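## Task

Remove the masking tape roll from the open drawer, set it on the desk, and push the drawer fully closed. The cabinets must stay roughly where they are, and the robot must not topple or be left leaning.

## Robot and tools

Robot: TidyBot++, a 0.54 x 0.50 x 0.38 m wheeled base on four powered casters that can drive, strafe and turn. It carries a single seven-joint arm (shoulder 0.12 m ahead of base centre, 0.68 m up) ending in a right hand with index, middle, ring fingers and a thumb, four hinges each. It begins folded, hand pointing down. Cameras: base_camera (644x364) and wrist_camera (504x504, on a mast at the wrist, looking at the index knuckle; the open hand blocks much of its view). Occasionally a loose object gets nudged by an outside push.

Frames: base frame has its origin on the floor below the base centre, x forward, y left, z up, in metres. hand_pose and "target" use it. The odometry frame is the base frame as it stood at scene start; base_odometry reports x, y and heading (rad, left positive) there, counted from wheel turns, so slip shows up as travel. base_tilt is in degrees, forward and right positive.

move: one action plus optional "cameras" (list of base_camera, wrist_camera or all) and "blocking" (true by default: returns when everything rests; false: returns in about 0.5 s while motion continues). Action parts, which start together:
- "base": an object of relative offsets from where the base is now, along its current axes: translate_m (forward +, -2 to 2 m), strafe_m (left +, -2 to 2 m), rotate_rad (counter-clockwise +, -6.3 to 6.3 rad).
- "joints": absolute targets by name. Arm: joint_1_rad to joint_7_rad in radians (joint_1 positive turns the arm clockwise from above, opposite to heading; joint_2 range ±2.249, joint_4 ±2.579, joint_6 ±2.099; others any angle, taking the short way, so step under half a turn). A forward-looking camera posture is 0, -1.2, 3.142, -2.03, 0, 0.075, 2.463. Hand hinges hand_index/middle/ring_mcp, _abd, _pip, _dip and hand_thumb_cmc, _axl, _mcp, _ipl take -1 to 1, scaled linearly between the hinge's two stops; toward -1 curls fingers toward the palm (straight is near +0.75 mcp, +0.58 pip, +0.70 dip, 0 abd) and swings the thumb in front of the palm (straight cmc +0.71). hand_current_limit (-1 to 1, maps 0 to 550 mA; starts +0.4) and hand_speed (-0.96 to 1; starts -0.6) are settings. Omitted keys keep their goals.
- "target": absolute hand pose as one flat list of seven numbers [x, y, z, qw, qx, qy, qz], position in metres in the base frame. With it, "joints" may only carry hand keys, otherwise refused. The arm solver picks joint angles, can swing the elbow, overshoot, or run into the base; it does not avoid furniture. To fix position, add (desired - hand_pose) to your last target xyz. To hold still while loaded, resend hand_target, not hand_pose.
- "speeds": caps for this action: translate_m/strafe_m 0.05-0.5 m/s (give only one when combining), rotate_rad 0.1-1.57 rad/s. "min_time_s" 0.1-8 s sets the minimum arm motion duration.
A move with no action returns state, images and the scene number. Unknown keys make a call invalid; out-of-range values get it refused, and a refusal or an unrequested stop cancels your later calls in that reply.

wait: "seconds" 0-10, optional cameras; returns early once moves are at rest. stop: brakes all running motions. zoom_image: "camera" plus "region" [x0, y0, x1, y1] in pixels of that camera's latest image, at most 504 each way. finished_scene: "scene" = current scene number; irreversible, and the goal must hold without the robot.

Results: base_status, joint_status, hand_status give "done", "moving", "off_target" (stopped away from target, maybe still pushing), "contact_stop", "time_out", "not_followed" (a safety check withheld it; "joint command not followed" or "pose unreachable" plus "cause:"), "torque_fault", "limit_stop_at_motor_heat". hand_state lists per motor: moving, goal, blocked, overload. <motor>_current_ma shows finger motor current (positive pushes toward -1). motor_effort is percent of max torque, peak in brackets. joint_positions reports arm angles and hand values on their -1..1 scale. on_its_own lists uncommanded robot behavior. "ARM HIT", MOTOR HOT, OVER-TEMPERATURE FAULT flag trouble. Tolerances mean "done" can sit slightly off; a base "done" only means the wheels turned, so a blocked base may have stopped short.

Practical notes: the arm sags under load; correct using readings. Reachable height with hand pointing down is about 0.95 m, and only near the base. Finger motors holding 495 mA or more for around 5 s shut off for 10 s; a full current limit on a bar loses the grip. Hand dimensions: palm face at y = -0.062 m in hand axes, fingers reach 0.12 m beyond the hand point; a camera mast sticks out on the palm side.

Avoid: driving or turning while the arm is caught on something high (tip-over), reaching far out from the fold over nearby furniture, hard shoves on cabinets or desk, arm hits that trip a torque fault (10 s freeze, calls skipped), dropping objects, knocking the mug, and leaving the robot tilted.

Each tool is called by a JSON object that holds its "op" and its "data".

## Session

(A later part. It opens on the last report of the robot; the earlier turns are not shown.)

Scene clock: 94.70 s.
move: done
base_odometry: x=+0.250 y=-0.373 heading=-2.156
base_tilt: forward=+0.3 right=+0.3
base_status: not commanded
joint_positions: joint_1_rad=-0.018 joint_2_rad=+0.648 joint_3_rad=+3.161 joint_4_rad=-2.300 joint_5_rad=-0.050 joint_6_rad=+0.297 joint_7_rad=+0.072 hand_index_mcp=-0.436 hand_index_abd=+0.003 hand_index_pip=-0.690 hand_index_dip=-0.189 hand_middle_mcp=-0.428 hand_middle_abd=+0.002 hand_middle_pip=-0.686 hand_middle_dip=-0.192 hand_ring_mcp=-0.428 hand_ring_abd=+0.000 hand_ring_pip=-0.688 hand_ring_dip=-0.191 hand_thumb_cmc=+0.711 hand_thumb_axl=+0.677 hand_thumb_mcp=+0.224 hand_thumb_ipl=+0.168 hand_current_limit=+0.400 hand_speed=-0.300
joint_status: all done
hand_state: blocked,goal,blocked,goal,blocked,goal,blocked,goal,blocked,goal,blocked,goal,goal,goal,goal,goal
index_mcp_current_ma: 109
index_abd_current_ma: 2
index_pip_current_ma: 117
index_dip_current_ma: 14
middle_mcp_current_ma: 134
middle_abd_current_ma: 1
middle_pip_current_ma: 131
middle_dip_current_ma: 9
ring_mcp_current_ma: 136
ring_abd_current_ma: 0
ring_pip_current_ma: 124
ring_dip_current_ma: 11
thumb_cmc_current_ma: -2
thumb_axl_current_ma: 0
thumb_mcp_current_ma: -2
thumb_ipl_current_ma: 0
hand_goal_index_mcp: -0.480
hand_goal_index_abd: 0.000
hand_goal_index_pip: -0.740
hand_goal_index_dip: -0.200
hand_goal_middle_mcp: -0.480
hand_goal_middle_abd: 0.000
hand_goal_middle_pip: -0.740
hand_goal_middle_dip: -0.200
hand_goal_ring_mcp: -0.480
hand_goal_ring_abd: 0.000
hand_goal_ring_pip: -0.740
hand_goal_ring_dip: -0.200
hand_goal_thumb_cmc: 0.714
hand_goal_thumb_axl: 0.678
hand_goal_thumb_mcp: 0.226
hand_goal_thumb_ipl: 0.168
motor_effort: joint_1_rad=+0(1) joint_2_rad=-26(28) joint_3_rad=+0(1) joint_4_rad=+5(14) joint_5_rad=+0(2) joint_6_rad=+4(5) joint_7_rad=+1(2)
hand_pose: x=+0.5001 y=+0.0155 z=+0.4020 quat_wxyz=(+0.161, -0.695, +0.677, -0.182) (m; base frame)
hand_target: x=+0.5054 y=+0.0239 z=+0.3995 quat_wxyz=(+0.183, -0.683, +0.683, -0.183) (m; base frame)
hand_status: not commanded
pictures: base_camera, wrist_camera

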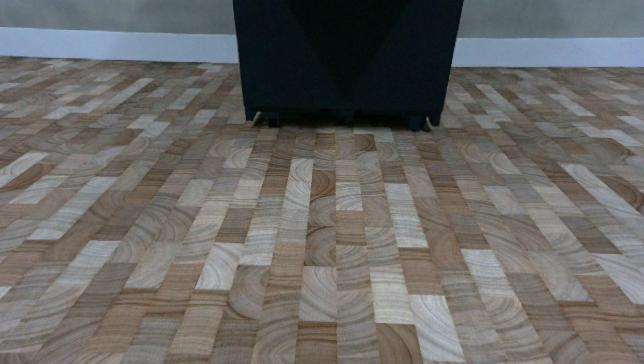

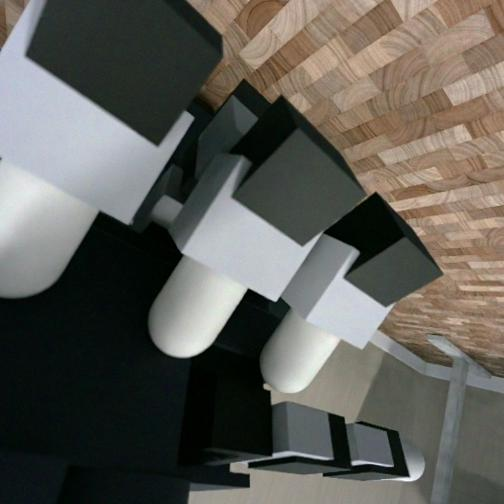

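{"op": "move", "data": {"target": [0.5, 0.024, 0.36, 0.183, -0.683, 0.683, -0.183], "min_time_s": 1.5, "cameras": ["wrist_camera"]}}

Scene clock: 98.30 s.
move: off_target
base_odometry: x=+0.250 y=-0.373 heading=-2.156
base_tilt: forward=+0.3 right=+0.3
base_status: not commanded
joint_positions: joint_1_rad=+0.078 joint_2_rad=+0.724 joint_3_rad=+3.051 joint_4_rad=-2.329 joint_5_rad=-0.416 joint_6_rad=+0.215 joint_7_rad=+0.441 hand_index_mcp=-0.436 hand_index_abd=+0.003 hand_index_pip=-0.690 hand_index_dip=-0.189 hand_middle_mcp=-0.428 hand_middle_abd=+0.002 hand_middle_pip=-0.686 hand_middle_dip=-0.192 hand_ring_mcp=-0.428 hand_ring_abd=+0.000 hand_ring_pip=-0.688 hand_ring_dip=-0.191 hand_thumb_cmc=+0.711 hand_thumb_axl=+0.677 hand_thumb_mcp=+0.224 hand_thumb_ipl=+0.168 hand_current_limit=+0.400 hand_speed=-0.300
joint_status: not commanded
hand_state: blocked,goal,blocked,goal,blocked,goal,blocked,goal,blocked,goal,blocked,goal,goal,goal,goal,goal
index_mcp_current_ma: 109
index_abd_current_ma: 2
index_pip_current_ma: 117
index_dip_current_ma: 14
middle_mcp_current_ma: 135
middle_abd_current_ma: 1
middle_pip_current_ma: 131
middle_dip_current_ma: 9
ring_mcp_current_ma: 136
ring_abd_current_ma: 0
ring_pip_current_ma: 124
ring_dip_current_ma: 11
thumb_cmc_current_ma: -2
thumb_axl_current_ma: 0
thumb_mcp_current_ma: -2
thumb_ipl_current_ma: 0
hand_goal_index_mcp: -0.480
hand_goal_index_abd: 0.000
hand_goal_index_pip: -0.740
hand_goal_index_dip: -0.200
hand_goal_middle_mcp: -0.480
hand_goal_middle_abd: 0.000
hand_goal_middle_pip: -0.740
hand_goal_middle_dip: -0.200
hand_goal_ring_mcp: -0.480
hand_goal_ring_abd: 0.000
hand_goal_ring_pip: -0.740
hand_goal_ring_dip: -0.200
hand_goal_thumb_cmc: 0.714
hand_goal_thumb_axl: 0.678
hand_goal_thumb_mcp: 0.226
hand_goal_thumb_ipl: 0.168
motor_effort: joint_1_rad=+0(2) joint_2_rad=-25(27) joint_3_rad=-1(6) joint_4_rad=+3(5) joint_5_rad=+0(1) joint_6_rad=+2(4) joint_7_rad=+1(1)
hand_pose: x=+0.4289 y=+0.0104 z=+0.3717 quat_wxyz=(+0.090, -0.700, +0.699, -0.113) (m; base frame)
hand_target: x=+0.4192 y=+0.0061 z=+0.3833 quat_wxyz=(+0.082, -0.708, +0.693, -0.110) (m; base frame)
hand_status: off_target (0.073 m and 13.7 deg from the pose sent, 0.043 m and 3.0 deg at the start)
pictures: wrist_camera

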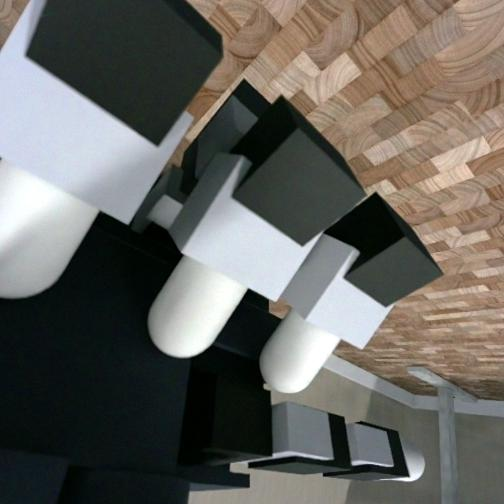

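{"op": "move", "data": {"joints": {"joint_1_rad":0,"joint_2_rad":0.78,"joint_3_rad":3.142,"joint_4_rad":-2.24,"joint_5_rad":0,"joint_6_rad":0.363,"joint_7_rad":0}, "min_time_s": 1.5, "cameras": []}}

Scene clock: 105.40 s.
move: done
base_odometry: x=+0.250 y=-0.373 heading=-2.156
base_tilt: forward=+0.3 right=+0.3
base_status: not commanded
joint_positions: joint_1_rad=+0.018 joint_2_rad=+0.759 joint_3_rad=+3.121 joint_4_rad=-2.259 joint_5_rad=-0.055 joint_6_rad=+0.300 joint_7_rad=+0.072 hand_index_mcp=-0.436 hand_index_abd=+0.003 hand_index_pip=-0.690 hand_index_dip=-0.189 hand_middle_mcp=-0.428 hand_middle_abd=+0.002 hand_middle_pip=-0.686 hand_middle_dip=-0.192 hand_ring_mcp=-0.428 hand_ring_abd=+0.000 hand_ring_pip=-0.688 hand_ring_dip=-0.191 hand_thumb_cmc=+0.711 hand_thumb_axl=+0.677 hand_thumb_mcp=+0.224 hand_thumb_ipl=+0.168 hand_current_limit=+0.400 hand_speed=-0.300
joint_status: all done
hand_state: blocked,goal,blocked,goal,blocked,goal,blocked,goal,blocked,goal,blocked,goal,goal,goal,goal,goal
index_mcp_current_ma: 109
index_abd_current_ma: 2
index_pip_current_ma: 117
index_dip_current_ma: 14
middle_mcp_current_ma: 135
middle_abd_current_ma: 1
middle_pip_current_ma: 131
middle_dip_current_ma: 9
ring_mcp_current_ma: 136
ring_abd_current_ma: 0
ring_pip_current_ma: 124
ring_dip_current_ma: 11
thumb_cmc_current_ma: -2
thumb_axl_current_ma: 0
thumb_mcp_current_ma: -2
thumb_ipl_current_ma: 0
hand_goal_index_mcp: -0.480
hand_goal_index_abd: 0.000
hand_goal_index_pip: -0.740
hand_goal_index_dip: -0.200
hand_goal_middle_mcp: -0.480
hand_goal_middle_abd: 0.000
hand_goal_middle_pip: -0.740
hand_goal_middle_dip: -0.200
hand_goal_ring_mcp: -0.480
hand_goal_ring_abd: 0.000
hand_goal_ring_pip: -0.740
hand_goal_ring_dip: -0.200
hand_goal_thumb_cmc: 0.714
hand_goal_thumb_axl: 0.678
hand_goal_thumb_mcp: 0.226
hand_goal_thumb_ipl: 0.168
motor_effort: joint_1_rad=+0(1) joint_2_rad=-27(28) joint_3_rad=+0(2) joint_4_rad=+4(4) joint_5_rad=+0(1) joint_6_rad=+3(4) joint_7_rad=+0(1)
hand_pose: x=+0.4931 y=+0.0209 z=+0.3655 quat_wxyz=(+0.146, -0.695, +0.688, -0.151) (m; base frame)
hand_target: x=+0.5183 y=+0.0238 z=+0.3625 quat_wxyz=(+0.170, -0.686, +0.687, -0.170) (m; base frame)
hand_status: not commanded
pictures: none
No camera images: "cameras" was empty.

{"op": "move", "data": {"base": {"translate_m":0.28}, "speeds": {"translate_m":0.12}, "cameras": ["all"]}}

Scene clock: 108.53 s.
move: done
base_odometry: x=+0.095 y=-0.606 heading=-2.156
base_tilt: forward=+0.3 right=+0.3
base_status: done
joint_positions: joint_1_rad=+0.015 joint_2_rad=+0.762 joint_3_rad=+3.122 joint_4_rad=-2.253 joint_5_rad=-0.054 joint_6_rad=+0.306 joint_7_rad=+0.071 hand_index_mcp=-0.435 hand_index_abd=+0.003 hand_index_pip=-0.690 hand_index_dip=-0.189 hand_middle_mcp=-0.428 hand_middle_abd=+0.002 hand_middle_pip=-0.686 hand_middle_dip=-0.192 hand_ring_mcp=-0.428 hand_ring_abd=+0.000 hand_ring_pip=-0.688 hand_ring_dip=-0.191 hand_thumb_cmc=+0.711 hand_thumb_axl=+0.677 hand_thumb_mcp=+0.224 hand_thumb_ipl=+0.168 hand_current_limit=+0.400 hand_speed=-0.300
joint_status: not commanded
hand_state: blocked,goal,blocked,goal,blocked,goal,blocked,goal,blocked,goal,blocked,goal,goal,goal,goal,goal
index_mcp_current_ma: 110
index_abd_current_ma: 2
index_pip_current_ma: 117
index_dip_current_ma: 14
middle_mcp_current_ma: 135
middle_abd_current_ma: 1
middle_pip_current_ma: 131
middle_dip_current_ma: 9
ring_mcp_current_ma: 137
ring_abd_current_ma: 0
ring_pip_current_ma: 124
ring_dip_current_ma: 11
thumb_cmc_current_ma: -3
thumb_axl_current_ma: 0
thumb_mcp_current_ma: -2
thumb_ipl_current_ma: 0
hand_goal_index_mcp: -0.480
hand_goal_index_abd: 0.000
hand_goal_index_pip: -0.740
hand_goal_index_dip: -0.200
hand_goal_middle_mcp: -0.480
hand_goal_middle_abd: 0.000
hand_goal_middle_pip: -0.740
hand_goal_middle_dip: -0.200
hand_goal_ring_mcp: -0.480
hand_goal_ring_abd: 0.000
hand_goal_ring_pip: -0.740
hand_goal_ring_dip: -0.200
hand_goal_thumb_cmc: 0.714
hand_goal_thumb_axl: 0.678
hand_goal_thumb_mcp: 0.226
hand_goal_thumb_ipl: 0.168
motor_effort: joint_1_rad=+0(1) joint_2_rad=-25(28) joint_3_rad=-1(1) joint_4_rad=+4(13) joint_5_rad=+0(1) joint_6_rad=+2(9) joint_7_rad=+1(1)
hand_pose: x=+0.4982 y=+0.0216 z=+0.3651 quat_wxyz=(+0.149, -0.695, +0.686, -0.154) (m; base frame)
hand_target: x=+0.5183 y=+0.0238 z=+0.3625 quat_wxyz=(+0.170, -0.686, +0.687, -0.170) (m; base frame)
hand_status: not commanded
pictures: base_camera, wrist_camera

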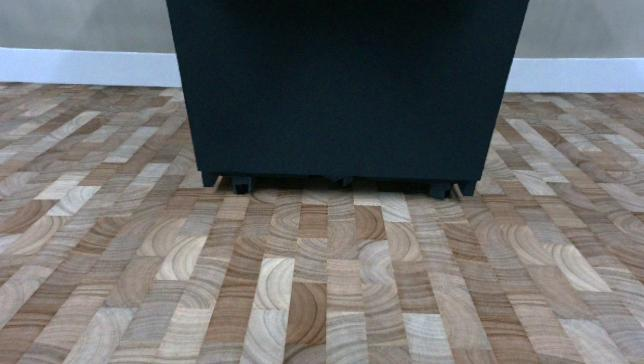

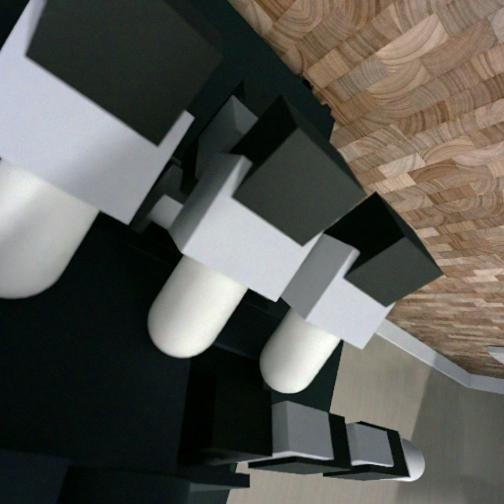

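{"op": "move", "data": {"base": {"translate_m":0.06}, "speeds": {"translate_m":0.08}, "cameras": ["base_camera"]}}

Scene clock: 110.00 s.
move: done
base_odometry: x=+0.062 y=-0.656 heading=-2.156
base_tilt: forward=+0.3 right=+0.3
base_status: done
joint_positions: joint_1_rad=+0.014 joint_2_rad=+0.769 joint_3_rad=+3.124 joint_4_rad=-2.251 joint_5_rad=-0.053 joint_6_rad=+0.309 joint_7_rad=+0.071 hand_index_mcp=-0.435 hand_index_abd=+0.003 hand_index_pip=-0.690 hand_index_dip=-0.189 hand_middle_mcp=-0.428 hand_middle_abd=+0.002 hand_middle_pip=-0.686 hand_middle_dip=-0.192 hand_ring_mcp=-0.428 hand_ring_abd=+0.000 hand_ring_pip=-0.688 hand_ring_dip=-0.191 hand_thumb_cmc=+0.711 hand_thumb_axl=+0.677 hand_thumb_mcp=+0.224 hand_thumb_ipl=+0.168 hand_current_limit=+0.400 hand_speed=-0.300
joint_status: not commanded
hand_state: blocked,goal,blocked,goal,blocked,goal,blocked,goal,blocked,goal,blocked,goal,goal,goal,goal,goal
index_mcp_current_ma: 110
index_abd_current_ma: 2
index_pip_current_ma: 117
index_dip_current_ma: 14
middle_mcp_current_ma: 135
middle_abd_current_ma: 1
middle_pip_current_ma: 131
middle_dip_current_ma: 9
ring_mcp_current_ma: 137
ring_abd_current_ma: 0
ring_pip_current_ma: 124
ring_dip_current_ma: 11
thumb_cmc_current_ma: -3
thumb_axl_current_ma: 0
thumb_mcp_current_ma: -2
thumb_ipl_current_ma: 0
hand_goal_index_mcp: -0.480
hand_goal_index_abd: 0.000
hand_goal_index_pip: -0.740
hand_goal_index_dip: -0.200
hand_goal_middle_mcp: -0.480
hand_goal_middle_abd: 0.000
hand_goal_middle_pip: -0.740
hand_goal_middle_dip: -0.200
hand_goal_ring_mcp: -0.480
hand_goal_ring_abd: 0.000
hand_goal_ring_pip: -0.740
hand_goal_ring_dip: -0.200
hand_goal_thumb_cmc: 0.714
hand_goal_thumb_axl: 0.678
hand_goal_thumb_mcp: 0.226
hand_goal_thumb_ipl: 0.168
motor_effort: joint_1_rad=+0(1) joint_2_rad=-28(28) joint_3_rad=+0(1) joint_4_rad=+4(9) joint_5_rad=+0(1) joint_6_rad=+3(6) joint_7_rad=+1(1)
hand_pose: x=+0.4980 y=+0.0208 z=+0.3625 quat_wxyz=(+0.148, -0.695, +0.686, -0.154) (m; base frame)
hand_target: x=+0.5183 y=+0.0238 z=+0.3625 quat_wxyz=(+0.170, -0.686, +0.687, -0.170) (m; base frame)
hand_status: not commanded
pictures: base_camera

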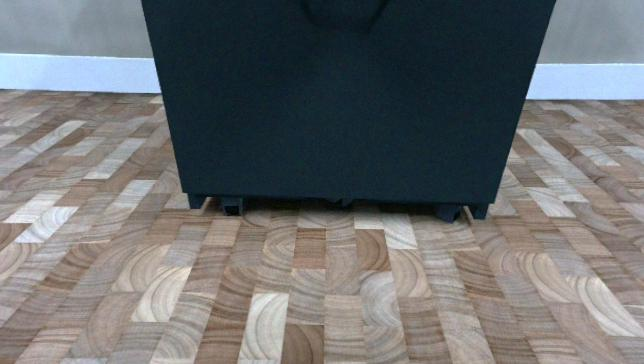

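{"op": "move", "data": {"base": {"translate_m":0.03}, "speeds": {"translate_m":0.05}, "cameras": ["base_camera"]}}

Scene clock: 111.20 s.
move: done
base_odometry: x=+0.045 y=-0.682 heading=-2.156
base_tilt: forward=+0.3 right=+0.3
base_status: done
joint_positions: joint_1_rad=+0.014 joint_2_rad=+0.769 joint_3_rad=+3.124 joint_4_rad=-2.250 joint_5_rad=-0.053 joint_6_rad=+0.309 joint_7_rad=+0.071 hand_index_mcp=-0.435 hand_index_abd=+0.003 hand_index_pip=-0.690 hand_index_dip=-0.189 hand_middle_mcp=-0.428 hand_middle_abd=+0.002 hand_middle_pip=-0.686 hand_middle_dip=-0.192 hand_ring_mcp=-0.428 hand_ring_abd=+0.000 hand_ring_pip=-0.688 hand_ring_dip=-0.191 hand_thumb_cmc=+0.711 hand_thumb_axl=+0.677 hand_thumb_mcp=+0.224 hand_thumb_ipl=+0.168 hand_current_limit=+0.400 hand_speed=-0.300
joint_status: not commanded
hand_state: blocked,goal,blocked,goal,blocked,goal,blocked,goal,blocked,goal,blocked,goal,goal,goal,goal,goal
index_mcp_current_ma: 110
index_abd_current_ma: 2
index_pip_current_ma: 117
index_dip_current_ma: 14
middle_mcp_current_ma: 135
middle_abd_current_ma: 1
middle_pip_current_ma: 131
middle_dip_current_ma: 9
ring_mcp_current_ma: 137
ring_abd_current_ma: 0
ring_pip_current_ma: 124
ring_dip_current_ma: 11
thumb_cmc_current_ma: -3
thumb_axl_current_ma: 0
thumb_mcp_current_ma: -2
thumb_ipl_current_ma: 0
hand_goal_index_mcp: -0.480
hand_goal_index_abd: 0.000
hand_goal_index_pip: -0.740
hand_goal_index_dip: -0.200
hand_goal_middle_mcp: -0.480
hand_goal_middle_abd: 0.000
hand_goal_middle_pip: -0.740
hand_goal_middle_dip: -0.200
hand_goal_ring_mcp: -0.480
hand_goal_ring_abd: 0.000
hand_goal_ring_pip: -0.740
hand_goal_ring_dip: -0.200
hand_goal_thumb_cmc: 0.714
hand_goal_thumb_axl: 0.678
hand_goal_thumb_mcp: 0.226
hand_goal_thumb_ipl: 0.168
motor_effort: joint_1_rad=+1(1) joint_2_rad=-27(28) joint_3_rad=-1(1) joint_4_rad=+4(5) joint_5_rad=+0(1) joint_6_rad=+3(4) joint_7_rad=+0(1)
hand_pose: x=+0.4982 y=+0.0208 z=+0.3626 quat_wxyz=(+0.148, -0.695, +0.686, -0.154) (m; base frame)
hand_target: x=+0.5183 y=+0.0238 z=+0.3625 quat_wxyz=(+0.170, -0.686, +0.687, -0.170) (m; base frame)
hand_status: not commanded
pictures: base_camera

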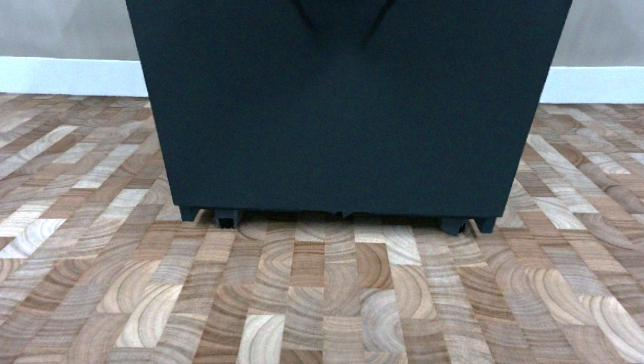

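{"op": "move", "data": {"base": {"translate_m":0.03}, "speeds": {"translate_m":0.05}, "cameras": ["all"]}}

Scene clock: 112.40 s.
move: done
base_odometry: x=+0.028 y=-0.707 heading=-2.156
base_tilt: forward=+0.3 right=+0.3
base_status: done
joint_positions: joint_1_rad=+0.014 joint_2_rad=+0.790 joint_3_rad=+3.124 joint_4_rad=-2.278 joint_5_rad=-0.053 joint_6_rad=+0.309 joint_7_rad=+0.061 hand_index_mcp=-0.435 hand_index_abd=+0.003 hand_index_pip=-0.690 hand_index_dip=-0.189 hand_middle_mcp=-0.428 hand_middle_abd=+0.002 hand_middle_pip=-0.686 hand_middle_dip=-0.192 hand_ring_mcp=-0.428 hand_ring_abd=+0.000 hand_ring_pip=-0.688 hand_ring_dip=-0.191 hand_thumb_cmc=+0.711 hand_thumb_axl=+0.677 hand_thumb_mcp=+0.224 hand_thumb_ipl=+0.168 hand_current_limit=+0.400 hand_speed=-0.300
joint_status: not commanded
hand_state: blocked,goal,blocked,goal,blocked,goal,blocked,goal,blocked,goal,blocked,goal,goal,goal,goal,goal
index_mcp_current_ma: 110
index_abd_current_ma: 2
index_pip_current_ma: 117
index_dip_current_ma: 14
middle_mcp_current_ma: 135
middle_abd_current_ma: 1
middle_pip_current_ma: 131
middle_dip_current_ma: 9
ring_mcp_current_ma: 137
ring_abd_current_ma: 0
ring_pip_current_ma: 124
ring_dip_current_ma: 11
thumb_cmc_current_ma: -2
thumb_axl_current_ma: 0
thumb_mcp_current_ma: -2
thumb_ipl_current_ma: 0
hand_goal_index_mcp: -0.480
hand_goal_index_abd: 0.000
hand_goal_index_pip: -0.740
hand_goal_index_dip: -0.200
hand_goal_middle_mcp: -0.480
hand_goal_middle_abd: 0.000
hand_goal_middle_pip: -0.740
hand_goal_middle_dip: -0.200
hand_goal_ring_mcp: -0.480
hand_goal_ring_abd: 0.000
hand_goal_ring_pip: -0.740
hand_goal_ring_dip: -0.200
hand_goal_thumb_cmc: 0.714
hand_goal_thumb_axl: 0.678
hand_goal_thumb_mcp: 0.226
hand_goal_thumb_ipl: 0.168
motor_effort: joint_1_rad=+0(1) joint_2_rad=-31(33) joint_3_rad=-1(2) joint_4_rad=+9(13) joint_5_rad=+1(1) joint_6_rad=+8(11) joint_7_rad=+1(2)
hand_pose: x=+0.4744 y=+0.0217 z=+0.3531 quat_wxyz=(+0.132, -0.696, +0.693, -0.136) (m; base frame)
hand_target: x=+0.5183 y=+0.0238 z=+0.3625 quat_wxyz=(+0.170, -0.686, +0.687, -0.170) (m; base frame)
hand_status: not commanded
pictures: base_camera, wrist_camera

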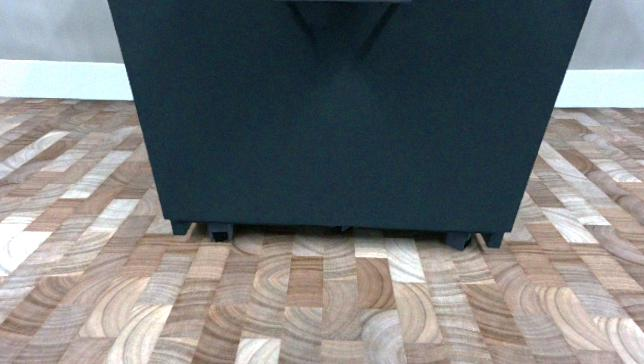

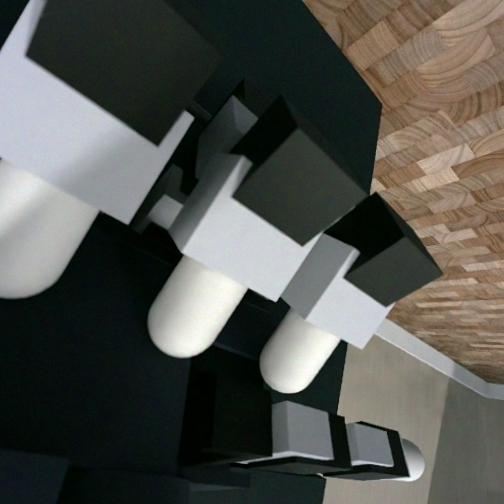

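{"op": "move", "data": {"base": {"translate_m":-0.4}, "cameras": ["base_camera"]}}

{"op": "move", "data": {"joints": {"joint_1_rad":-0.3,"joint_2_rad":0.1,"joint_3_rad":3.142,"joint_4_rad":-2.1,"joint_5_rad":0,"joint_6_rad":-0.5,"joint_7_rad":1.2}}}

{"op": "move", "data": {"joints": {"joint_1_rad":-0.5,"joint_2_rad":-1.1,"joint_3_rad":3.142,"joint_4_rad":-2.03,"joint_5_rad":0,"joint_6_rad":-0.5,"joint_7_rad":2.4}, "cameras": ["all"]}}

{"op": "zoom_image", "data": {"camera": "wrist_camera", "region": [254, 130, 504, 380]}}

Scene clock: 114.80 s.
move: done
base_odometry: x=+0.249 y=-0.373 heading=-2.156
base_tilt: forward=+0.2 right=+0.3
base_status: done
joint_positions: joint_1_rad=+0.012 joint_2_rad=+0.790 joint_3_rad=+3.125 joint_4_rad=-2.242 joint_5_rad=-0.051 joint_6_rad=+0.325 joint_7_rad=+0.061 hand_index_mcp=-0.435 hand_index_abd=+0.003 hand_index_pip=-0.690 hand_index_dip=-0.189 hand_middle_mcp=-0.428 hand_middle_abd=+0.002 hand_middle_pip=-0.686 hand_middle_dip=-0.192 hand_ring_mcp=-0.428 hand_ring_abd=+0.000 hand_ring_pip=-0.688 hand_ring_dip=-0.191 hand_thumb_cmc=+0.711 hand_thumb_axl=+0.677 hand_thumb_mcp=+0.224 hand_thumb_ipl=+0.168 hand_current_limit=+0.400 hand_speed=-0.300
joint_status: not commanded
hand_state: blocked,goal,blocked,goal,blocked,goal,blocked,goal,blocked,goal,blocked,goal,goal,goal,goal,goal
index_mcp_current_ma: 110
index_abd_current_ma: 2
index_pip_current_ma: 117
index_dip_current_ma: 14
middle_mcp_current_ma: 135
middle_abd_current_ma: 1
middle_pip_current_ma: 131
middle_dip_current_ma: 9
ring_mcp_current_ma: 137
ring_abd_current_ma: 0
ring_pip_current_ma: 124
ring_dip_current_ma: 11
thumb_cmc_current_ma: -2
thumb_axl_current_ma: 0
thumb_mcp_current_ma: -2
thumb_ipl_current_ma: 0
hand_goal_index_mcp: -0.480
hand_goal_index_abd: 0.000
hand_goal_index_pip: -0.740
hand_goal_index_dip: -0.200
hand_goal_middle_mcp: -0.480
hand_goal_middle_abd: 0.000
hand_goal_middle_pip: -0.740
hand_goal_middle_dip: -0.200
hand_goal_ring_mcp: -0.480
hand_goal_ring_abd: 0.000
hand_goal_ring_pip: -0.740
hand_goal_ring_dip: -0.200
hand_goal_thumb_cmc: 0.714
hand_goal_thumb_axl: 0.678
hand_goal_thumb_mcp: 0.226
hand_goal_thumb_ipl: 0.168
motor_effort: joint_1_rad=+0(3) joint_2_rad=-28(30) joint_3_rad=-1(2) joint_4_rad=+4(8) joint_5_rad=+0(1) joint_6_rad=+3(7) joint_7_rad=+0(1)
hand_pose: x=+0.5013 y=+0.0215 z=+0.3562 quat_wxyz=(+0.149, -0.693, +0.688, -0.155) (m; base frame)
hand_target: x=+0.5183 y=+0.0238 z=+0.3625 quat_wxyz=(+0.170, -0.686, +0.687, -0.170) (m; base frame)
hand_status: not commanded
pictures: base_camera

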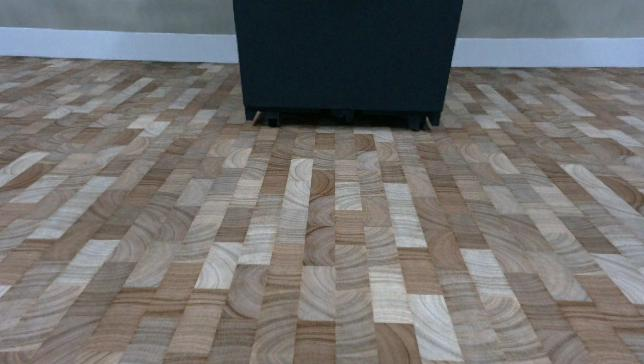

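Scene clock: 117.17 s.
move: done
base_odometry: x=+0.249 y=-0.373 heading=-2.156
base_tilt: forward=+0.2 right=+0.3
base_status: not commanded
joint_positions: joint_1_rad=-0.282 joint_2_rad=+0.129 joint_3_rad=+3.125 joint_4_rad=-2.130 joint_5_rad=-0.051 joint_6_rad=-0.438 joint_7_rad=+1.126 hand_index_mcp=-0.435 hand_index_abd=+0.003 hand_index_pip=-0.690 hand_index_dip=-0.189 hand_middle_mcp=-0.428 hand_middle_abd=+0.002 hand_middle_pip=-0.686 hand_middle_dip=-0.192 hand_ring_mcp=-0.428 hand_ring_abd=+0.000 hand_ring_pip=-0.688 hand_ring_dip=-0.191 hand_thumb_cmc=+0.711 hand_thumb_axl=+0.677 hand_thumb_mcp=+0.224 hand_thumb_ipl=+0.168 hand_current_limit=+0.400 hand_speed=-0.300
joint_status: all done
hand_state: blocked,goal,blocked,goal,blocked,goal,blocked,goal,blocked,goal,blocked,goal,goal,goal,goal,goal
index_mcp_current_ma: 110
index_abd_current_ma: 2
index_pip_current_ma: 117
index_dip_current_ma: 14
middle_mcp_current_ma: 135
middle_abd_current_ma: 1
middle_pip_current_ma: 131
middle_dip_current_ma: 9
ring_mcp_current_ma: 137
ring_abd_current_ma: 0
ring_pip_current_ma: 124
ring_dip_current_ma: 11
thumb_cmc_current_ma: -2
thumb_axl_current_ma: 0
thumb_mcp_current_ma: -2
thumb_ipl_current_ma: 0
hand_goal_index_mcp: -0.480
hand_goal_index_abd: 0.000
hand_goal_index_pip: -0.740
hand_goal_index_dip: -0.200
hand_goal_middle_mcp: -0.480
hand_goal_middle_abd: 0.000
hand_goal_middle_pip: -0.740
hand_goal_middle_dip: -0.200
hand_goal_ring_mcp: -0.480
hand_goal_ring_abd: 0.000
hand_goal_ring_pip: -0.740
hand_goal_ring_dip: -0.200
hand_goal_thumb_cmc: 0.714
hand_goal_thumb_axl: 0.678
hand_goal_thumb_mcp: 0.226
hand_goal_thumb_ipl: 0.168
motor_effort: joint_1_rad=+0(1) joint_2_rad=-18(29) joint_3_rad=+0(2) joint_4_rad=+13(13) joint_5_rad=+0(1) joint_6_rad=+3(5) joint_7_rad=+1(2)
hand_pose: x=+0.4919 y=+0.0557 z=+0.6002 quat_wxyz=(+0.096, -0.971, +0.092, -0.199) (m; base frame)
hand_target: x=+0.5008 y=+0.0450 z=+0.6207 quat_wxyz=(+0.072, -0.975, +0.035, -0.207) (m; base frame)
hand_status: not commanded
pictures: none

Scene clock: 120.00 s.
move: done
base_odometry: x=+0.249 y=-0.373 heading=-2.156
base_tilt: forward=+0.2 right=+0.3
base_status: not commanded
joint_positions: joint_1_rad=-0.481 joint_2_rad=-1.088 joint_3_rad=+3.125 joint_4_rad=-2.061 joint_5_rad=-0.051 joint_6_rad=-0.440 joint_7_rad=+2.325 hand_index_mcp=-0.435 hand_index_abd=+0.003 hand_index_pip=-0.690 hand_index_dip=-0.189 hand_middle_mcp=-0.428 hand_middle_abd=+0.002 hand_middle_pip=-0.686 hand_middle_dip=-0.192 hand_ring_mcp=-0.428 hand_ring_abd=+0.000 hand_ring_pip=-0.688 hand_ring_dip=-0.191 hand_thumb_cmc=+0.717 hand_thumb_axl=+0.677 hand_thumb_mcp=+0.225 hand_thumb_ipl=+0.168 hand_current_limit=+0.400 hand_speed=-0.300
joint_status: all done
hand_state: blocked,goal,blocked,goal,blocked,goal,blocked,goal,blocked,goal,blocked,goal,goal,goal,goal,goal
index_mcp_current_ma: 110
index_abd_current_ma: 2
index_pip_current_ma: 117
index_dip_current_ma: 14
middle_mcp_current_ma: 135
middle_abd_current_ma: 1
middle_pip_current_ma: 131
middle_dip_current_ma: 9
ring_mcp_current_ma: 137
ring_abd_current_ma: 0
ring_pip_current_ma: 124
ring_dip_current_ma: 11
thumb_cmc_current_ma: 3
thumb_axl_current_ma: 0
thumb_mcp_current_ma: -1
thumb_ipl_current_ma: 0
hand_goal_index_mcp: -0.480
hand_goal_index_abd: 0.000
hand_goal_index_pip: -0.740
hand_goal_index_dip: -0.200
hand_goal_middle_mcp: -0.480
hand_goal_middle_abd: 0.000
hand_goal_middle_pip: -0.740
hand_goal_middle_dip: -0.200
hand_goal_ring_mcp: -0.480
hand_goal_ring_abd: 0.000
hand_goal_ring_pip: -0.740
hand_goal_ring_dip: -0.200
hand_goal_thumb_cmc: 0.714
hand_goal_thumb_axl: 0.678
hand_goal_thumb_mcp: 0.226
hand_goal_thumb_ipl: 0.168
motor_effort: joint_1_rad=+0(1) joint_2_rad=+11(20) joint_3_rad=+1(2) joint_4_rad=+16(18) joint_5_rad=+0(1) joint_6_rad=+8(10) joint_7_rad=+1(2)
hand_pose: x=+0.3088 y=+0.0275 z=+1.1404 quat_wxyz=(-0.081, -0.528, -0.377, -0.756) (m; base frame)
hand_target: x=+0.3022 y=+0.0169 z=+1.1498 quat_wxyz=(-0.124, -0.516, -0.404, -0.745) (m; base frame)
hand_status: not commanded
pictures: base_camera, wrist_camera

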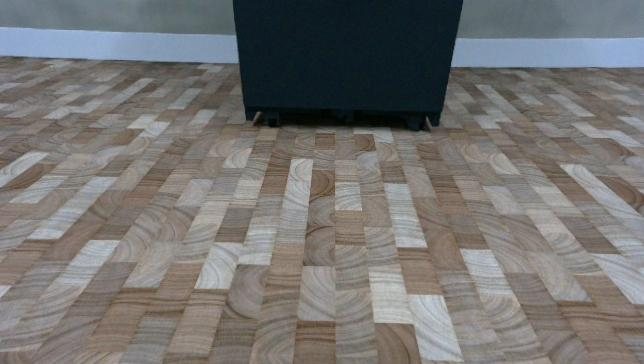

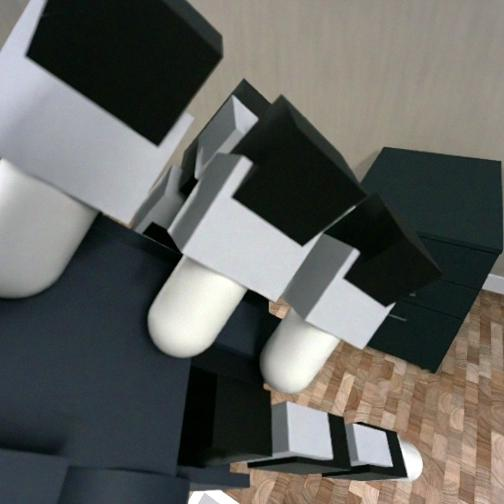

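Scaled by 2.016 from the camera's 504x504 image, which has a finer 720x720 frame.

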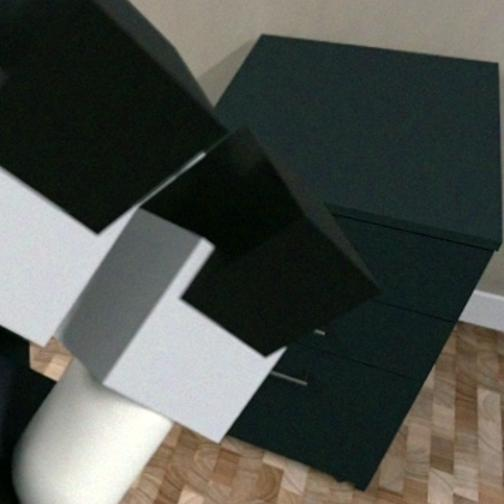

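{"op": "move", "data": {"joints": {"hand_index_mcp":0.754,"hand_middle_mcp":0.754,"hand_ring_mcp":0.754,"hand_index_pip":0.576,"hand_middle_pip":0.576,"hand_ring_pip":0.576,"hand_index_dip":0.696,"hand_middle_dip":0.696,"hand_ring_dip":0.696,"joint_1_rad":-0.6}, "base": {"strafe_m":-0.35,"rotate_rad":0.35}, "cameras": ["wrist_camera"]}}

{"op": "zoom_image", "data": {"camera": "wrist_camera", "region": [254, 130, 504, 380]}}

Scene clock: 122.17 s.
move: done
base_odometry: x=-0.043 y=-0.180 heading=-1.805
base_tilt: forward=+0.2 right=+0.3
base_status: done
joint_positions: joint_1_rad=-0.586 joint_2_rad=-1.092 joint_3_rad=+3.127 joint_4_rad=-2.059 joint_5_rad=-0.051 joint_6_rad=-0.441 joint_7_rad=+2.328 hand_index_mcp=+0.760 hand_index_abd=+0.003 hand_index_pip=+0.576 hand_index_dip=+0.694 hand_middle_mcp=+0.760 hand_middle_abd=+0.002 hand_middle_pip=+0.576 hand_middle_dip=+0.694 hand_ring_mcp=+0.760 hand_ring_abd=+0.001 hand_ring_pip=+0.576 hand_ring_dip=+0.694 hand_thumb_cmc=+0.718 hand_thumb_axl=+0.677 hand_thumb_mcp=+0.225 hand_thumb_ipl=+0.168 hand_current_limit=+0.400 hand_speed=-0.300
joint_status: all done
hand_state: goal,goal,goal,goal,goal,goal,goal,goal,goal,goal,goal,goal,goal,goal,goal,goal
index_mcp_current_ma: 7
index_abd_current_ma: 2
index_pip_current_ma: 0
index_dip_current_ma: -2
middle_mcp_current_ma: 7
middle_abd_current_ma: 1
middle_pip_current_ma: 0
middle_dip_current_ma: -2
ring_mcp_current_ma: 6
ring_abd_current_ma: 0
ring_pip_current_ma: 0
ring_dip_current_ma: -2
thumb_cmc_current_ma: 4
thumb_axl_current_ma: 0
thumb_mcp_current_ma: -1
thumb_ipl_current_ma: 0
hand_goal_index_mcp: 0.754
hand_goal_index_abd: 0.000
hand_goal_index_pip: 0.576
hand_goal_index_dip: 0.696
hand_goal_middle_mcp: 0.754
hand_goal_middle_abd: 0.000
hand_goal_middle_pip: 0.576
hand_goal_middle_dip: 0.696
hand_goal_ring_mcp: 0.754
hand_goal_ring_abd: 0.000
hand_goal_ring_pip: 0.576
hand_goal_ring_dip: 0.696
hand_goal_thumb_cmc: 0.714
hand_goal_thumb_axl: 0.678
hand_goal_thumb_mcp: 0.226
hand_goal_thumb_ipl: 0.168
motor_effort: joint_1_rad=+0(2) joint_2_rad=+11(13) joint_3_rad=+1(3) joint_4_rad=+16(18) joint_5_rad=-1(1) joint_6_rad=+9(10) joint_7_rad=+1(1)
hand_pose: x=+0.3033 y=+0.0454 z=+1.1422 quat_wxyz=(-0.042, -0.506, -0.403, -0.761) (m; base frame)
hand_target: x=+0.2996 y=+0.0351 z=+1.1498 quat_wxyz=(-0.086, -0.495, -0.429, -0.750) (m; base frame)
hand_status: not commanded
pictures: wrist_camera

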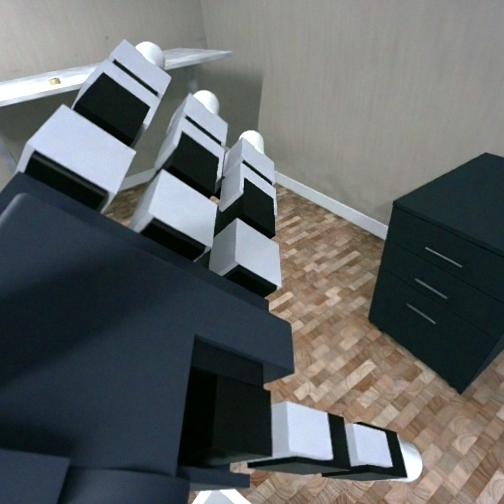

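Scaled by 2.016 from the camera's 504x504 image, which has a finer 720x720 frame.

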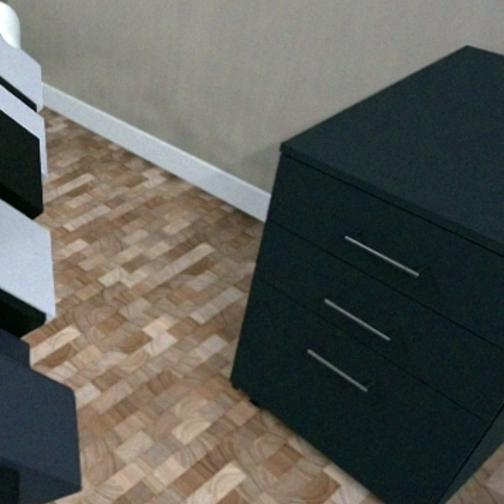

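{"op": "zoom_image", "data": {"camera": "wrist_camera", "region": [360, 190, 504, 334]}}

Scaled by 3.500 from the camera's 504x504 image, which has a finer 720x720 frame.

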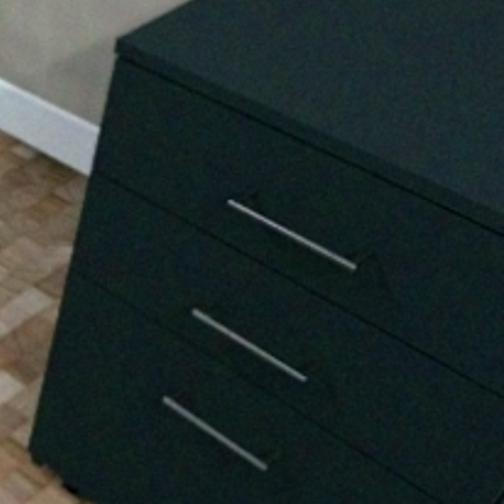

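{"op": "finished_scene", "data": {"scene": 1}}

The scene is finished: the task was done.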